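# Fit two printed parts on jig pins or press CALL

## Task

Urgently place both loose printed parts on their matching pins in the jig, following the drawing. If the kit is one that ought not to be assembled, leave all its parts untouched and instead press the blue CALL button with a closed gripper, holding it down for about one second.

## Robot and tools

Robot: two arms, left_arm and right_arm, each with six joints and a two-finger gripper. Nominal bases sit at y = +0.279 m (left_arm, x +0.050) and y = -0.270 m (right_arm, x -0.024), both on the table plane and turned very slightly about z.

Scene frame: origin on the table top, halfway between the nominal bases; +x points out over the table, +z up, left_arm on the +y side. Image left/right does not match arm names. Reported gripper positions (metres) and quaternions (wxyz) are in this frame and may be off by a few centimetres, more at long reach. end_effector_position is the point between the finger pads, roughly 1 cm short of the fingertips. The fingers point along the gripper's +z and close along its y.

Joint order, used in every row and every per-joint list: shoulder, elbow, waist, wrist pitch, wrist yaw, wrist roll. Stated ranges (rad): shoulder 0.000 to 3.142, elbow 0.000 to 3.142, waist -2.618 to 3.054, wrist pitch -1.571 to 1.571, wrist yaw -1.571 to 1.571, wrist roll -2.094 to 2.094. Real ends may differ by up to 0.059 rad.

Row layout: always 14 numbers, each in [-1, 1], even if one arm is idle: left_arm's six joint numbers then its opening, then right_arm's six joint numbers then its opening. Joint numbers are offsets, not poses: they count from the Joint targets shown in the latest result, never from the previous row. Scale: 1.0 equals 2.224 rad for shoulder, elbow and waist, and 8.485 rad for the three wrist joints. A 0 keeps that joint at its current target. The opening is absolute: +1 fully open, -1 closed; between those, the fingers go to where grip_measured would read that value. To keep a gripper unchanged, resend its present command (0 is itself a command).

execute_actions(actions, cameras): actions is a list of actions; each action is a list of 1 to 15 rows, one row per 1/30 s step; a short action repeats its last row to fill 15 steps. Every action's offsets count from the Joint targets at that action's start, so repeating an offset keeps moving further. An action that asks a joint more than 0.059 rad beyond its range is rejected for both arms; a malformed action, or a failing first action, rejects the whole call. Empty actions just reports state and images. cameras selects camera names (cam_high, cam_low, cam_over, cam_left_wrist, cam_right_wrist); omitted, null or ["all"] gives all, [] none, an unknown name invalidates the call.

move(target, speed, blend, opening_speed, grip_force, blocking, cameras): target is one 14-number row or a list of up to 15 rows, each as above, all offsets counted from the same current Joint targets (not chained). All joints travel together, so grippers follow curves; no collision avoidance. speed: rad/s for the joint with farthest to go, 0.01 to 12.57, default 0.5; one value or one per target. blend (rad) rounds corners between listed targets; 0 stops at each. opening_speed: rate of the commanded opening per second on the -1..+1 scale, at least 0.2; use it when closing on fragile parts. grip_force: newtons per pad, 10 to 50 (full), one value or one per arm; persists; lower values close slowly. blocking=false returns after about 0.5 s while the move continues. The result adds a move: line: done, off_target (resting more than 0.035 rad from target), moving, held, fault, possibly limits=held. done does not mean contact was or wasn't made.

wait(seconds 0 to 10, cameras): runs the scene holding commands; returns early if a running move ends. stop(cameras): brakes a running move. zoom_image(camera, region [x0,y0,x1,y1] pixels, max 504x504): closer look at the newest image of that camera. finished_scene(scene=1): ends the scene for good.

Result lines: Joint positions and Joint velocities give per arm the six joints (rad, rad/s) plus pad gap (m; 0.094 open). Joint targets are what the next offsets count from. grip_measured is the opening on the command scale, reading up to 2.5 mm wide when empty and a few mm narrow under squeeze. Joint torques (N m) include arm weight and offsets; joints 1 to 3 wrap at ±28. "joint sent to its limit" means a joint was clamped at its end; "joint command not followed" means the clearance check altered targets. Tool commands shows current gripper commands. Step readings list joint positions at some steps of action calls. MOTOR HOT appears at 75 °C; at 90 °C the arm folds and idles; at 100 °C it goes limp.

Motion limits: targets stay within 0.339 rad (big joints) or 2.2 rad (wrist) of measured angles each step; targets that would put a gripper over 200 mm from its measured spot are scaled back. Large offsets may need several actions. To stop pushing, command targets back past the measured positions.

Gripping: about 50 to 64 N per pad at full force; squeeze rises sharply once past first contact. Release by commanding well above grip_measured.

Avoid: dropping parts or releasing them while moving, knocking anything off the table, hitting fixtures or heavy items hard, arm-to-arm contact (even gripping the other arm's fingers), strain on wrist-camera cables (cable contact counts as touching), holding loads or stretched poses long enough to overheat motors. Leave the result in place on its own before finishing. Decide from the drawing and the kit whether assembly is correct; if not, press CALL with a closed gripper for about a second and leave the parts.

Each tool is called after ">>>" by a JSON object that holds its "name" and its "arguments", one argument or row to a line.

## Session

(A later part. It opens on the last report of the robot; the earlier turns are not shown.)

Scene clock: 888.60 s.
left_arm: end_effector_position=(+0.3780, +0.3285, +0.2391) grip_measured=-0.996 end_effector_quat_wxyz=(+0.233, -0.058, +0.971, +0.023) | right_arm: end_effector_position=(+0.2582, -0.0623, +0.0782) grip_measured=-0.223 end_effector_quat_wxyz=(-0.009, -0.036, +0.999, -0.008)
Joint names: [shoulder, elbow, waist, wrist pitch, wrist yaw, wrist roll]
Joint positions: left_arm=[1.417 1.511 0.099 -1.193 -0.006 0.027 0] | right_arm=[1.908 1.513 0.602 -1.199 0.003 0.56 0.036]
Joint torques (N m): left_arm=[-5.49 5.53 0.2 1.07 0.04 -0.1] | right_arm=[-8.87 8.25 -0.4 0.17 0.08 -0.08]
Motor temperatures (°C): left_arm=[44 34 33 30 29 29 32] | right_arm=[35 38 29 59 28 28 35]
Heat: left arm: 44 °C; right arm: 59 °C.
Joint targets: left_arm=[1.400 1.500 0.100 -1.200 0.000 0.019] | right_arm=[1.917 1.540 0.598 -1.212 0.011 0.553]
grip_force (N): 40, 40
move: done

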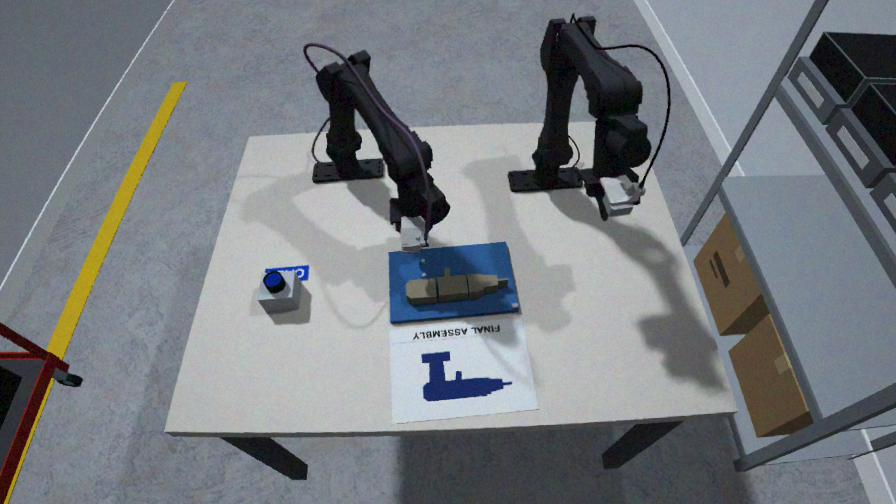

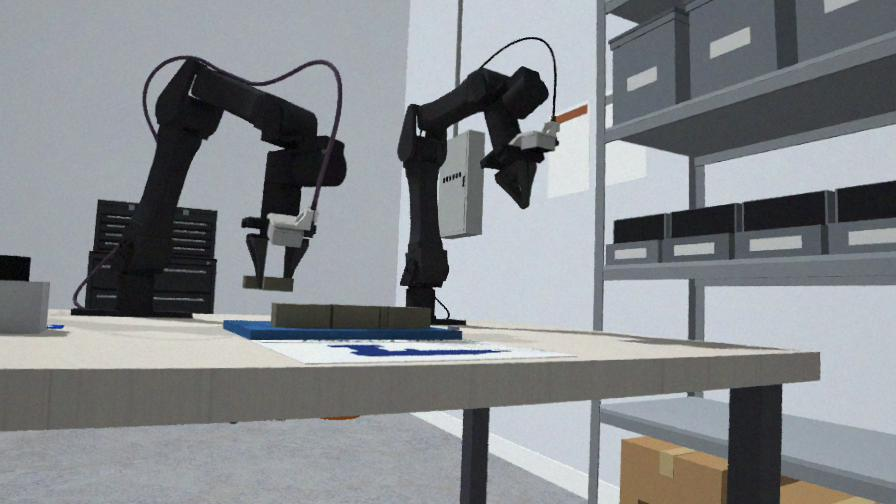

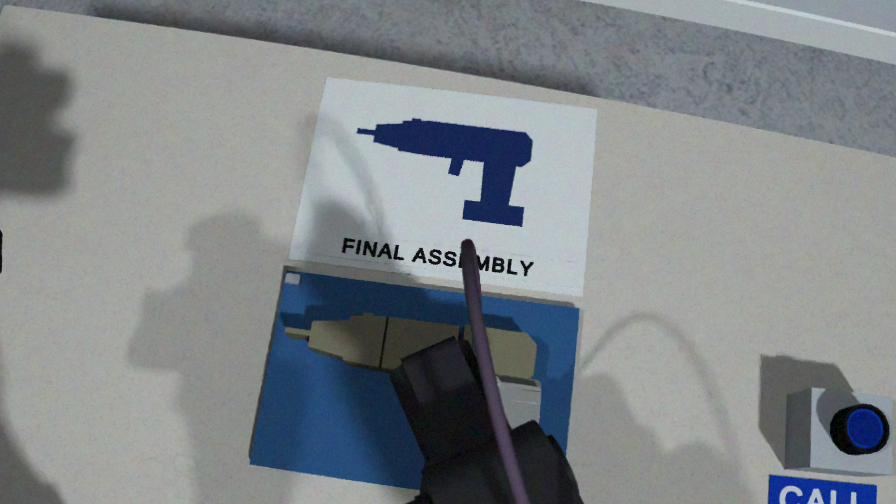

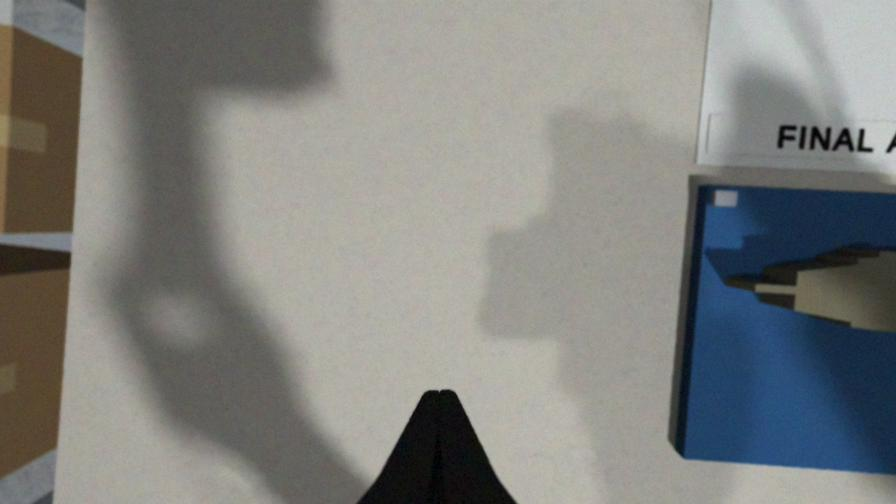

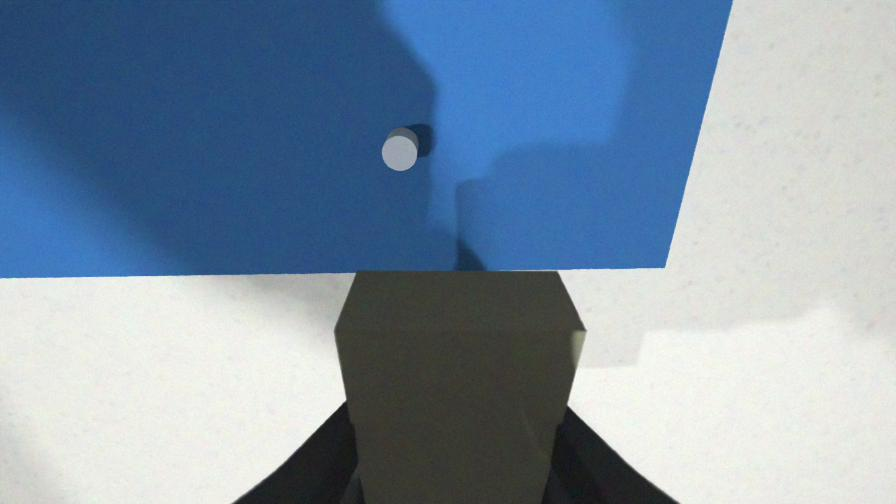

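>>> {"name": "move", "arguments": {
  "target": [0,0,0,0,0,0,-1,0.0877,0.0904,-0.0171,0.0044,0,-0.0062,-0.4],
  "speed": 0.3
}}

Scene clock: 911.00 s.
left_arm: end_effector_position=(+0.3780, +0.3285, +0.2391) grip_measured=-0.996 end_effector_quat_wxyz=(+0.233, -0.058, +0.971, +0.023) | right_arm: end_effector_position=(+0.3097, -0.0437, +0.0616) grip_measured=-0.223 end_effector_quat_wxyz=(+0.004, -0.043, +0.999, +0.001)
Joint names: [shoulder, elbow, waist, wrist pitch, wrist yaw, wrist roll]
Joint positions: left_arm=[1.417 1.511 0.099 -1.193 -0.006 0.027 0] | right_arm=[2.093 1.713 0.564 -1.182 0.003 0.508 0.036]
Joint torques (N m): left_arm=[-5.5 5.56 0.08 1.07 0.04 -0.1] | right_arm=[-9.83 8.42 -0.38 0.43 0.09 -0.06]
Motor temperatures (°C): left_arm=[41 33 33 31 29 29 32] | right_arm=[35 40 29 53 28 28 35]
Heat: left arm: 41 °C; right arm: 53 °C.
Joint targets: left_arm=[1.400 1.500 0.100 -1.200 0.000 0.019] | right_arm=[2.112 1.741 0.560 -1.175 0.011 0.500]
grip_force (N): 40, 40
move: done

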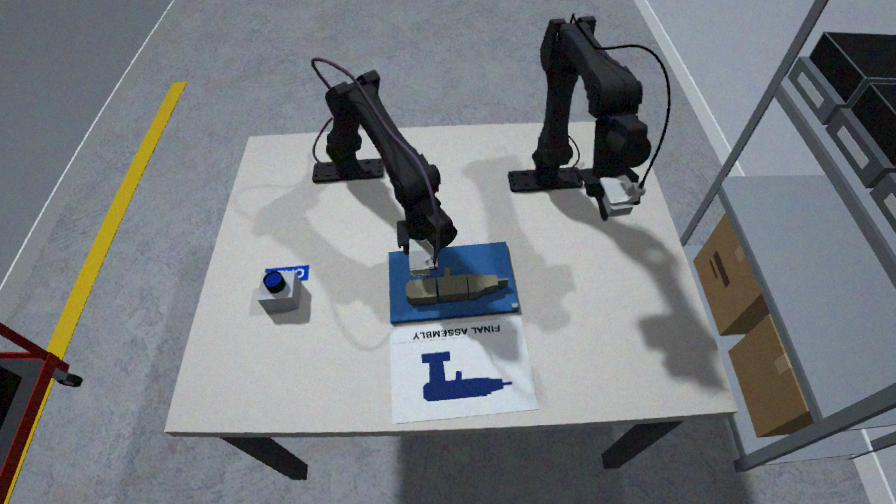

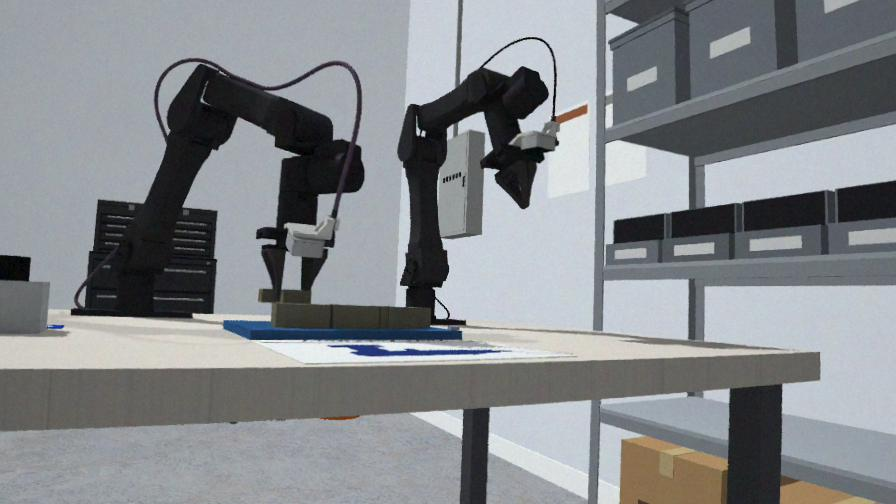

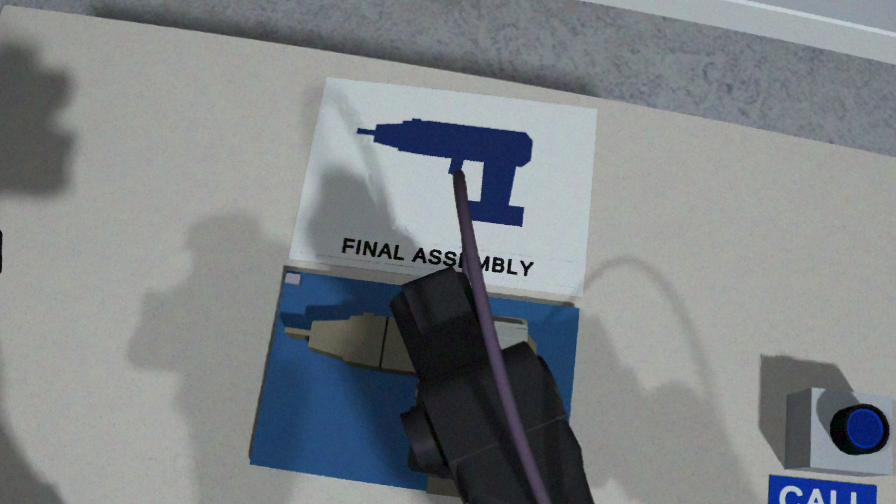

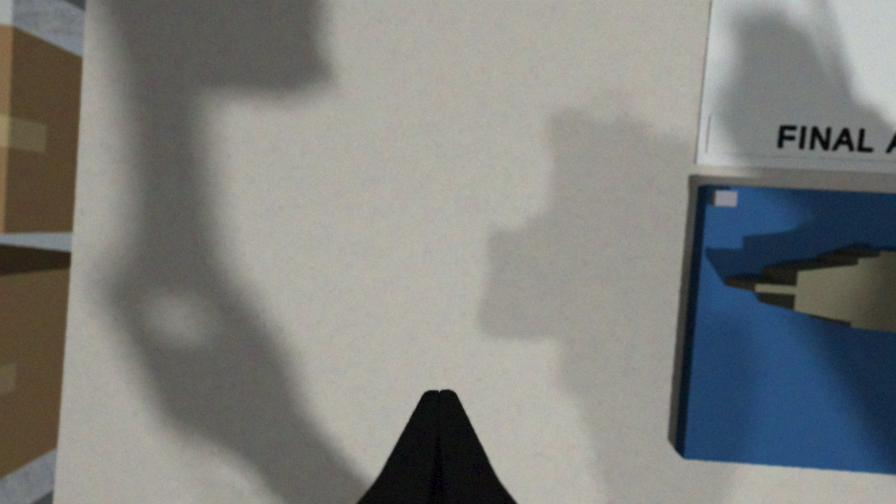

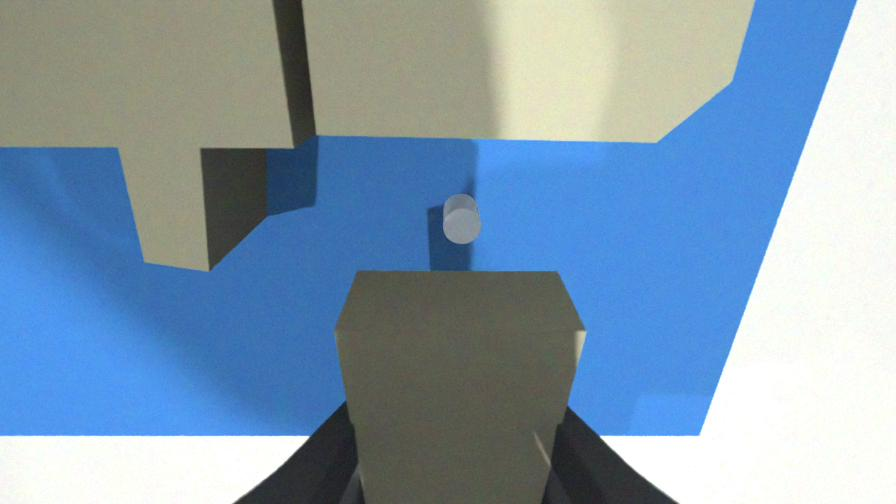

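>>> {"name": "move", "arguments": {
  "target": [0,0,0,0,0,0,-1,0.0432,0.0589,-0.0135,-0.0074,0,-0.0037,-0.4],
  "speed": 0.15,
  "cameras": ["cam_low","cam_right_wrist","cam_over"]
}}

>>> {"name": "zoom_image", "arguments": {
  "camera": "cam_low",
  "region": [200, 260, 360, 350]
}}

Scene clock: 926.17 s.
left_arm: end_effector_position=(+0.3780, +0.3285, +0.2391) grip_measured=-0.996 end_effector_quat_wxyz=(+0.233, -0.058, +0.971, +0.023) | right_arm: end_effector_position=(+0.3337, -0.0423, +0.0586) grip_measured=-0.223 end_effector_quat_wxyz=(+0.003, -0.044, +0.999, +0.000)
Joint names: [shoulder, elbow, waist, wrist pitch, wrist yaw, wrist roll]
Joint positions: left_arm=[1.417 1.511 0.099 -1.193 -0.006 0.027 0] | right_arm=[2.185 1.844 0.535 -1.225 0.003 0.477 0.036]
Joint torques (N m): left_arm=[-5.49 5.5 0.14 1.09 0.01 -0.09] | right_arm=[-10.3 8.4 -0.46 0.21 0.08 -0.05]
Heat: left arm: 40 °C; right arm: 51 °C.
Joint targets: left_arm=[1.400 1.500 0.100 -1.200 0.000 0.019] | right_arm=[2.208 1.873 0.530 -1.238 0.011 0.469]
grip_force (N): 40, 40
move: done
Images, in order (width x height): cam_low 896x504, cam_over 896x504, cam_right_wrist 896x504.

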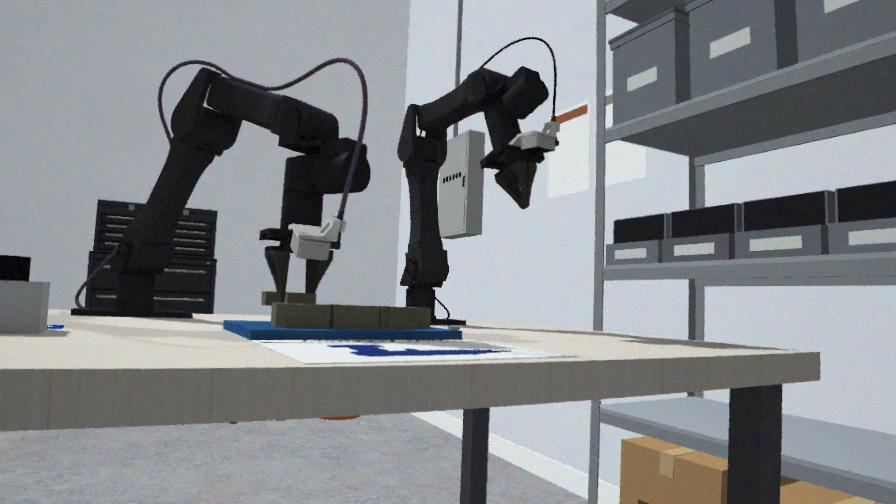

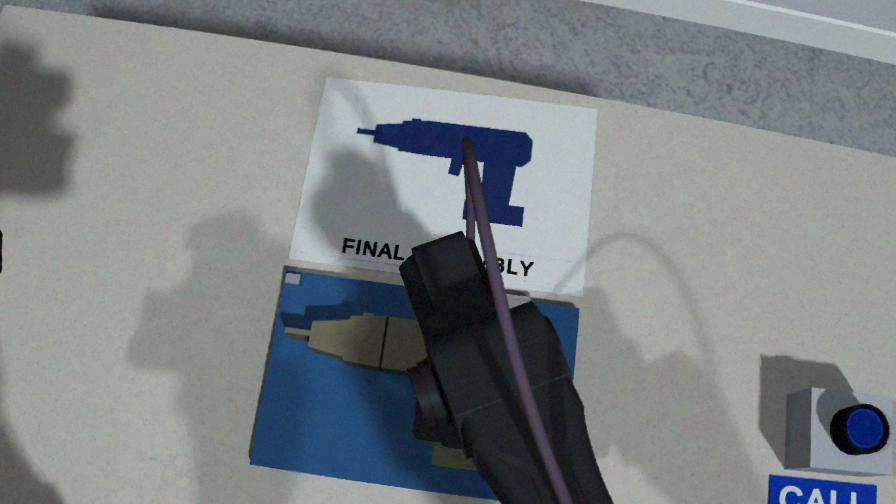

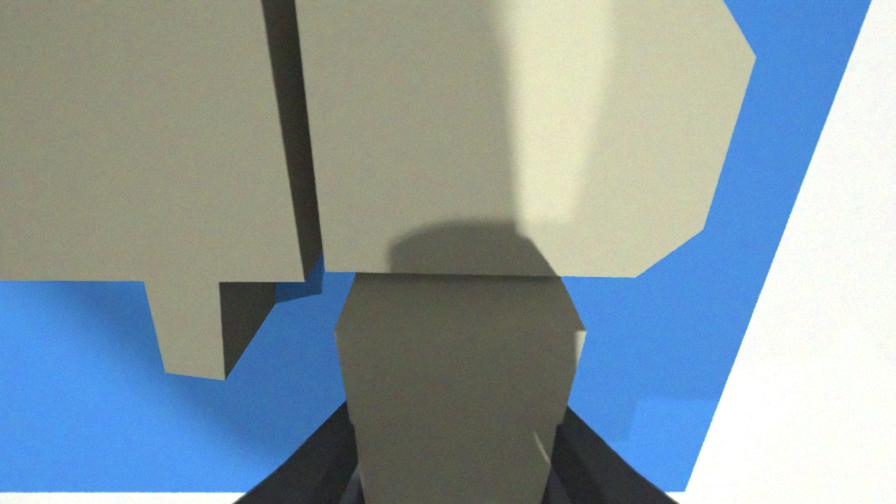

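Scaled by 3.150.

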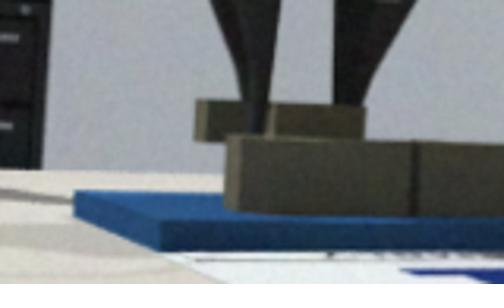

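>>> {"name": "move", "arguments": {
  "target": [
    [0,0,0,0,0,0,-1,0,-0.0315,0,0.0057,0,0,-0.4],
    [0,0,0,0,0,0,-1,0.0045,-0.0549,0,0.0133,0,0,-0.4]
  ],
  "speed": [0.15,0.08],
  "cameras": ["cam_low","cam_right_wrist"]
}}

>>> {"name": "zoom_image", "arguments": {
  "camera": "cam_low",
  "region": [200, 260, 360, 350]
}}

Scene clock: 942.03 s.
left_arm: end_effector_position=(+0.3780, +0.3285, +0.2391) grip_measured=-0.996 end_effector_quat_wxyz=(+0.233, -0.058, +0.971, +0.023) | right_arm: end_effector_position=(+0.3310, -0.0440, +0.0341) grip_measured=-0.223 end_effector_quat_wxyz=(-0.001, -0.044, +0.999, -0.002)
Joint names: [shoulder, elbow, waist, wrist pitch, wrist yaw, wrist roll]
Joint positions: left_arm=[1.417 1.511 0.099 -1.193 -0.006 0.027 0] | right_arm=[2.195 1.763 0.535 -1.142 0.003 0.476 0.036]
Joint torques (N m): left_arm=[-5.46 5.53 0.16 1.1 0.04 -0.1] | right_arm=[-10.35 4.96 -0.44 0.5 0.08 -0.07]
Heat: left arm: 39 °C; right arm: 50 °C.
Joint targets: left_arm=[1.400 1.500 0.100 -1.200 0.000 0.019] | right_arm=[2.218 1.751 0.530 -1.125 0.011 0.468]
grip_force (N): 40, 40
move: done
Images, in order (width x height): cam_low 896x504, cam_right_wrist 896x504.

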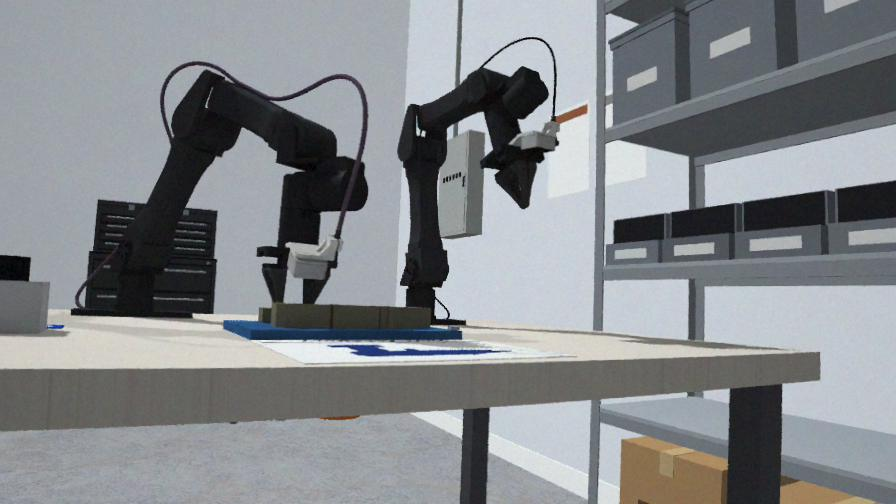

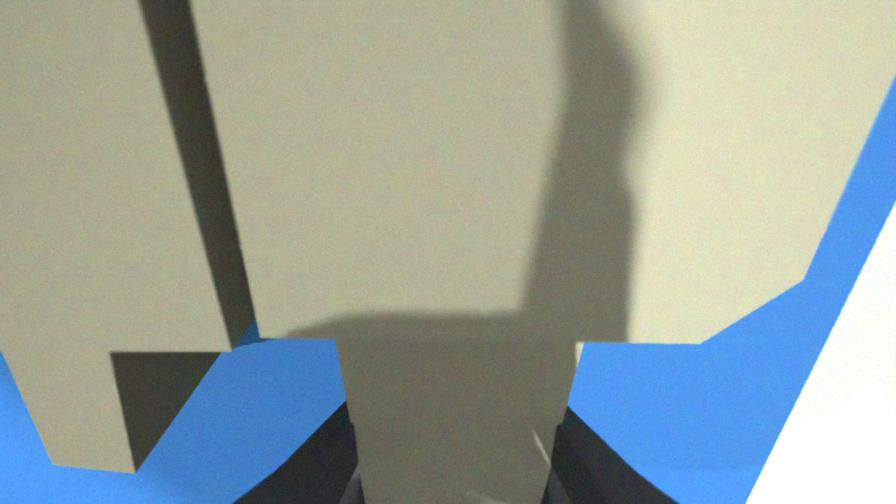

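Scaled by 3.150.

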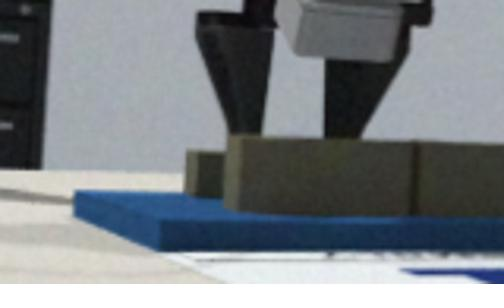

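>>> {"name": "move", "arguments": {
  "target": [
    [0,0,0,0,0,0,-1,0.005,-0.004,0,0,0,0,-0.4],
    [0,0,0,0,0,0,-1,0.005,-0.004,0,0,0,0,0.25]
  ],
  "speed": 0.05,
  "opening_speed": 0.6,
  "cameras": ["cam_low","cam_right_wrist"]
}}

>>> {"name": "zoom_image", "arguments": {
  "camera": "cam_low",
  "region": [200, 260, 360, 350]
}}

Scene clock: 950.50 s.
left_arm: end_effector_position=(+0.3780, +0.3285, +0.2391) grip_measured=-0.996 end_effector_quat_wxyz=(+0.233, -0.058, +0.971, +0.023) | right_arm: end_effector_position=(+0.3306, -0.0444, +0.0308) grip_measured=+0.248 end_effector_quat_wxyz=(-0.003, -0.044, +0.999, -0.003)
Joint names: [shoulder, elbow, waist, wrist pitch, wrist yaw, wrist roll]
Joint positions: left_arm=[1.417 1.511 0.099 -1.193 -0.006 0.027 0] | right_arm=[2.201 1.76 0.535 -1.138 0.003 0.476 0.059]
Joint torques (N m): left_arm=[-5.56 5.56 0.12 1.09 0.04 -0.1] | right_arm=[-9.92 4.49 -0.44 0.45 0.09 -0.08]
Heat: left arm: 39 °C; right arm: 49 °C.
Joint targets: left_arm=[1.400 1.500 0.100 -1.200 0.000 0.019] | right_arm=[2.230 1.742 0.530 -1.125 0.011 0.468]
grip_force (N): 40, 40
move: done
Images, in order (width x height): cam_low 896x504, cam_right_wrist 896x504.

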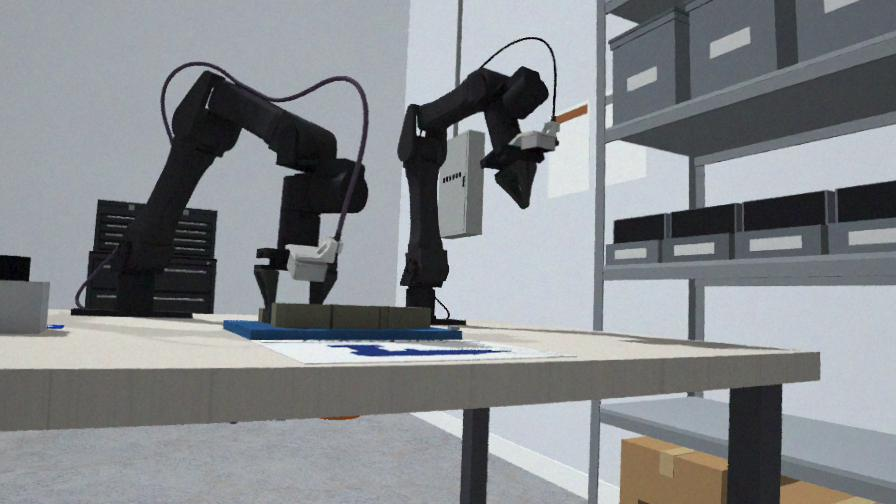

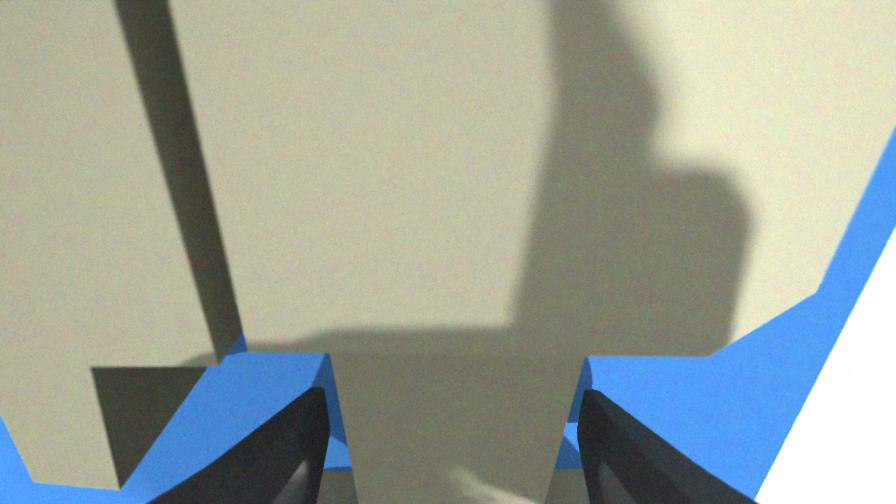

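Scaled by 3.150.

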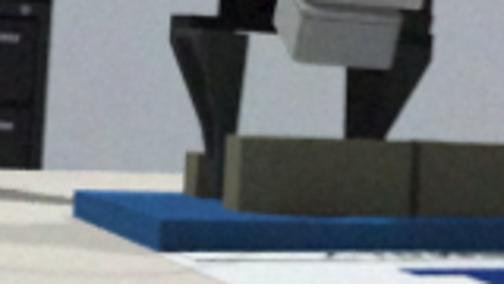

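>>> {"name": "move", "arguments": {
  "target": [
    [0,0,0,0,0,0,-1,-0.0674,0,0,0,0,0,0.25],
    [0,0,0,0,0,0,-1,-0.337,-0.067,-0.225,0,0,0,0.25]
  ],
  "speed": [0.25,0.8],
  "blend": 0.05
}}

>>> {"name": "zoom_image", "arguments": {
  "camera": "cam_low",
  "region": [200, 260, 360, 350]
}}

>>> {"name": "zoom_image", "arguments": {
  "camera": "cam_over",
  "region": [370, 290, 600, 504]
}}

Scene clock: 955.83 s.
left_arm: end_effector_position=(+0.3780, +0.3285, +0.2391) grip_measured=-0.996 end_effector_quat_wxyz=(+0.233, -0.058, +0.971, +0.023) | right_arm: end_effector_position=(+0.3425, -0.2488, +0.2626) grip_measured=+0.249 end_effector_quat_wxyz=(+0.275, +0.200, +0.938, +0.072)
Joint names: [shoulder, elbow, waist, wrist pitch, wrist yaw, wrist roll]
Joint positions: left_arm=[1.417 1.511 0.099 -1.193 -0.006 0.027 0] | right_arm=[1.479 1.608 0.028 -1.124 0.007 0.475 0.059]
Joint torques (N m): left_arm=[-5.53 5.56 0.17 1.09 0.02 -0.08] | right_arm=[-5.83 5.33 0.16 1.33 0.04 -0.06]
Heat: left arm: 39 °C; right arm: 49 °C.
Joint targets: left_arm=[1.400 1.500 0.100 -1.200 0.000 0.019] | right_arm=[1.480 1.593 0.030 -1.125 0.012 0.469]
grip_force (N): 40, 40
move: done

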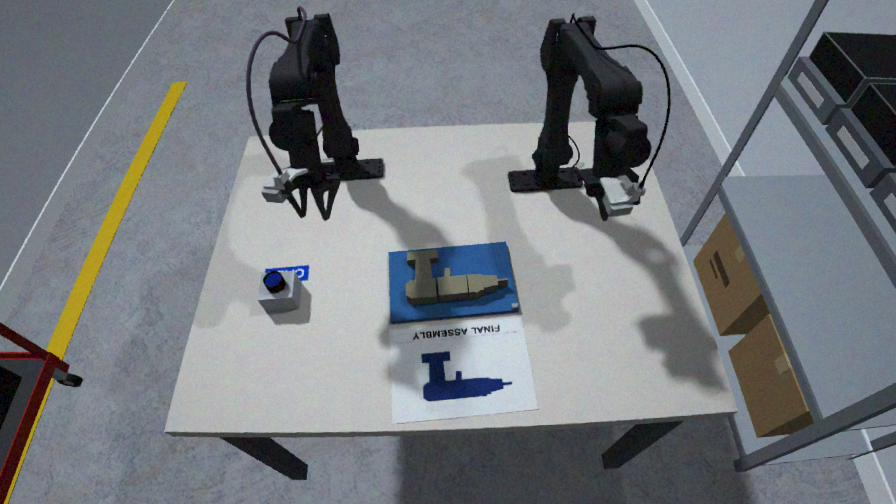

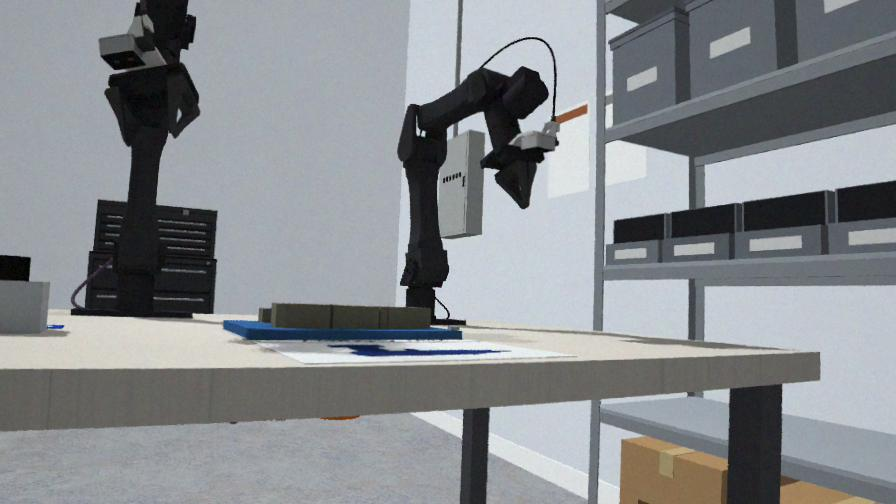

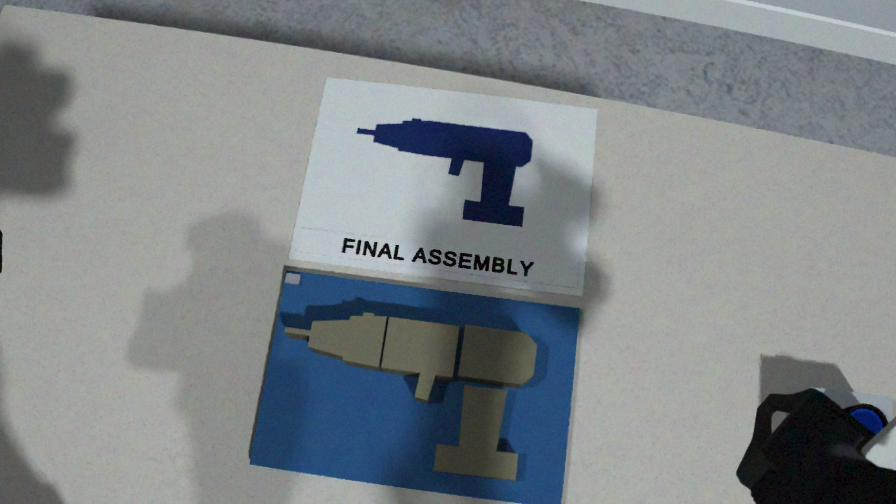

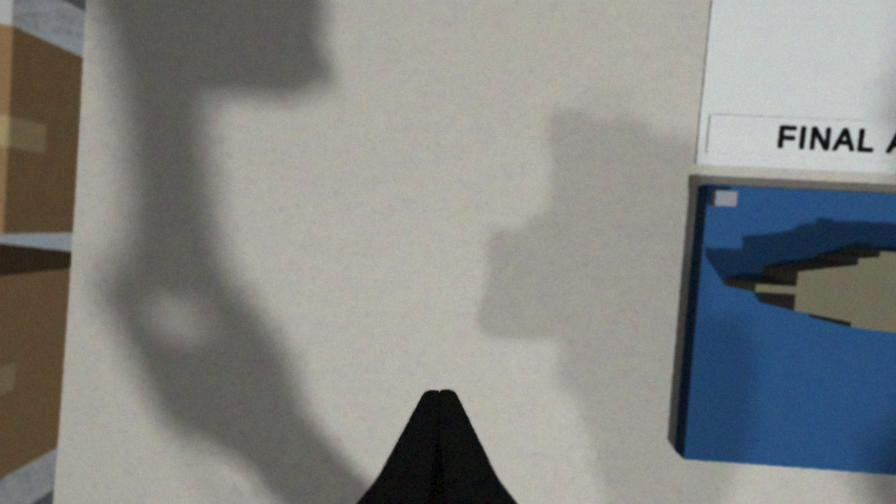

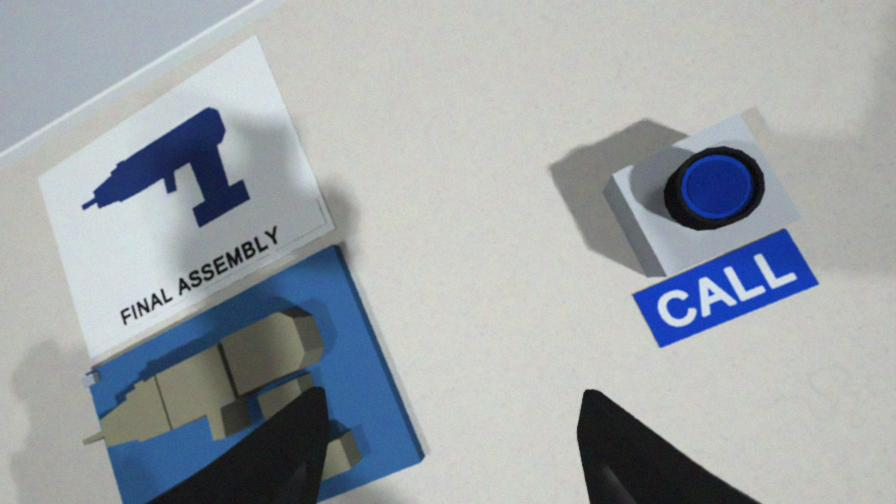

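Scaled by 3.150.

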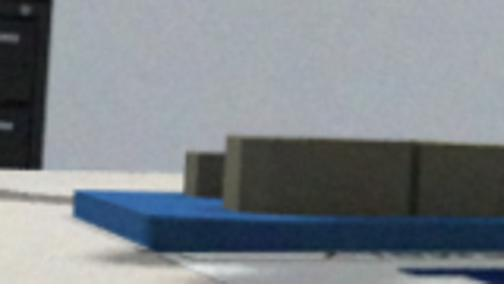

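Scaled by 2.191.

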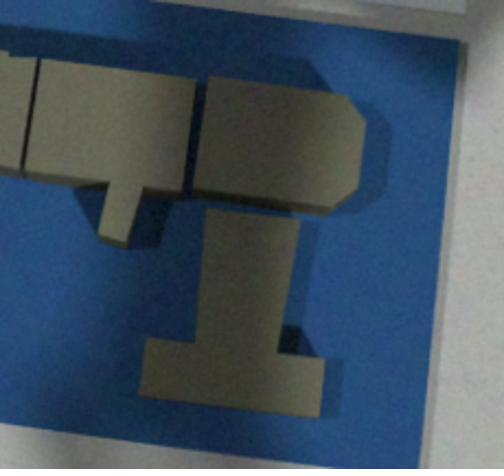

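>>> {"name": "finished_scene", "arguments": {

}}

The scene is finished: the task was done.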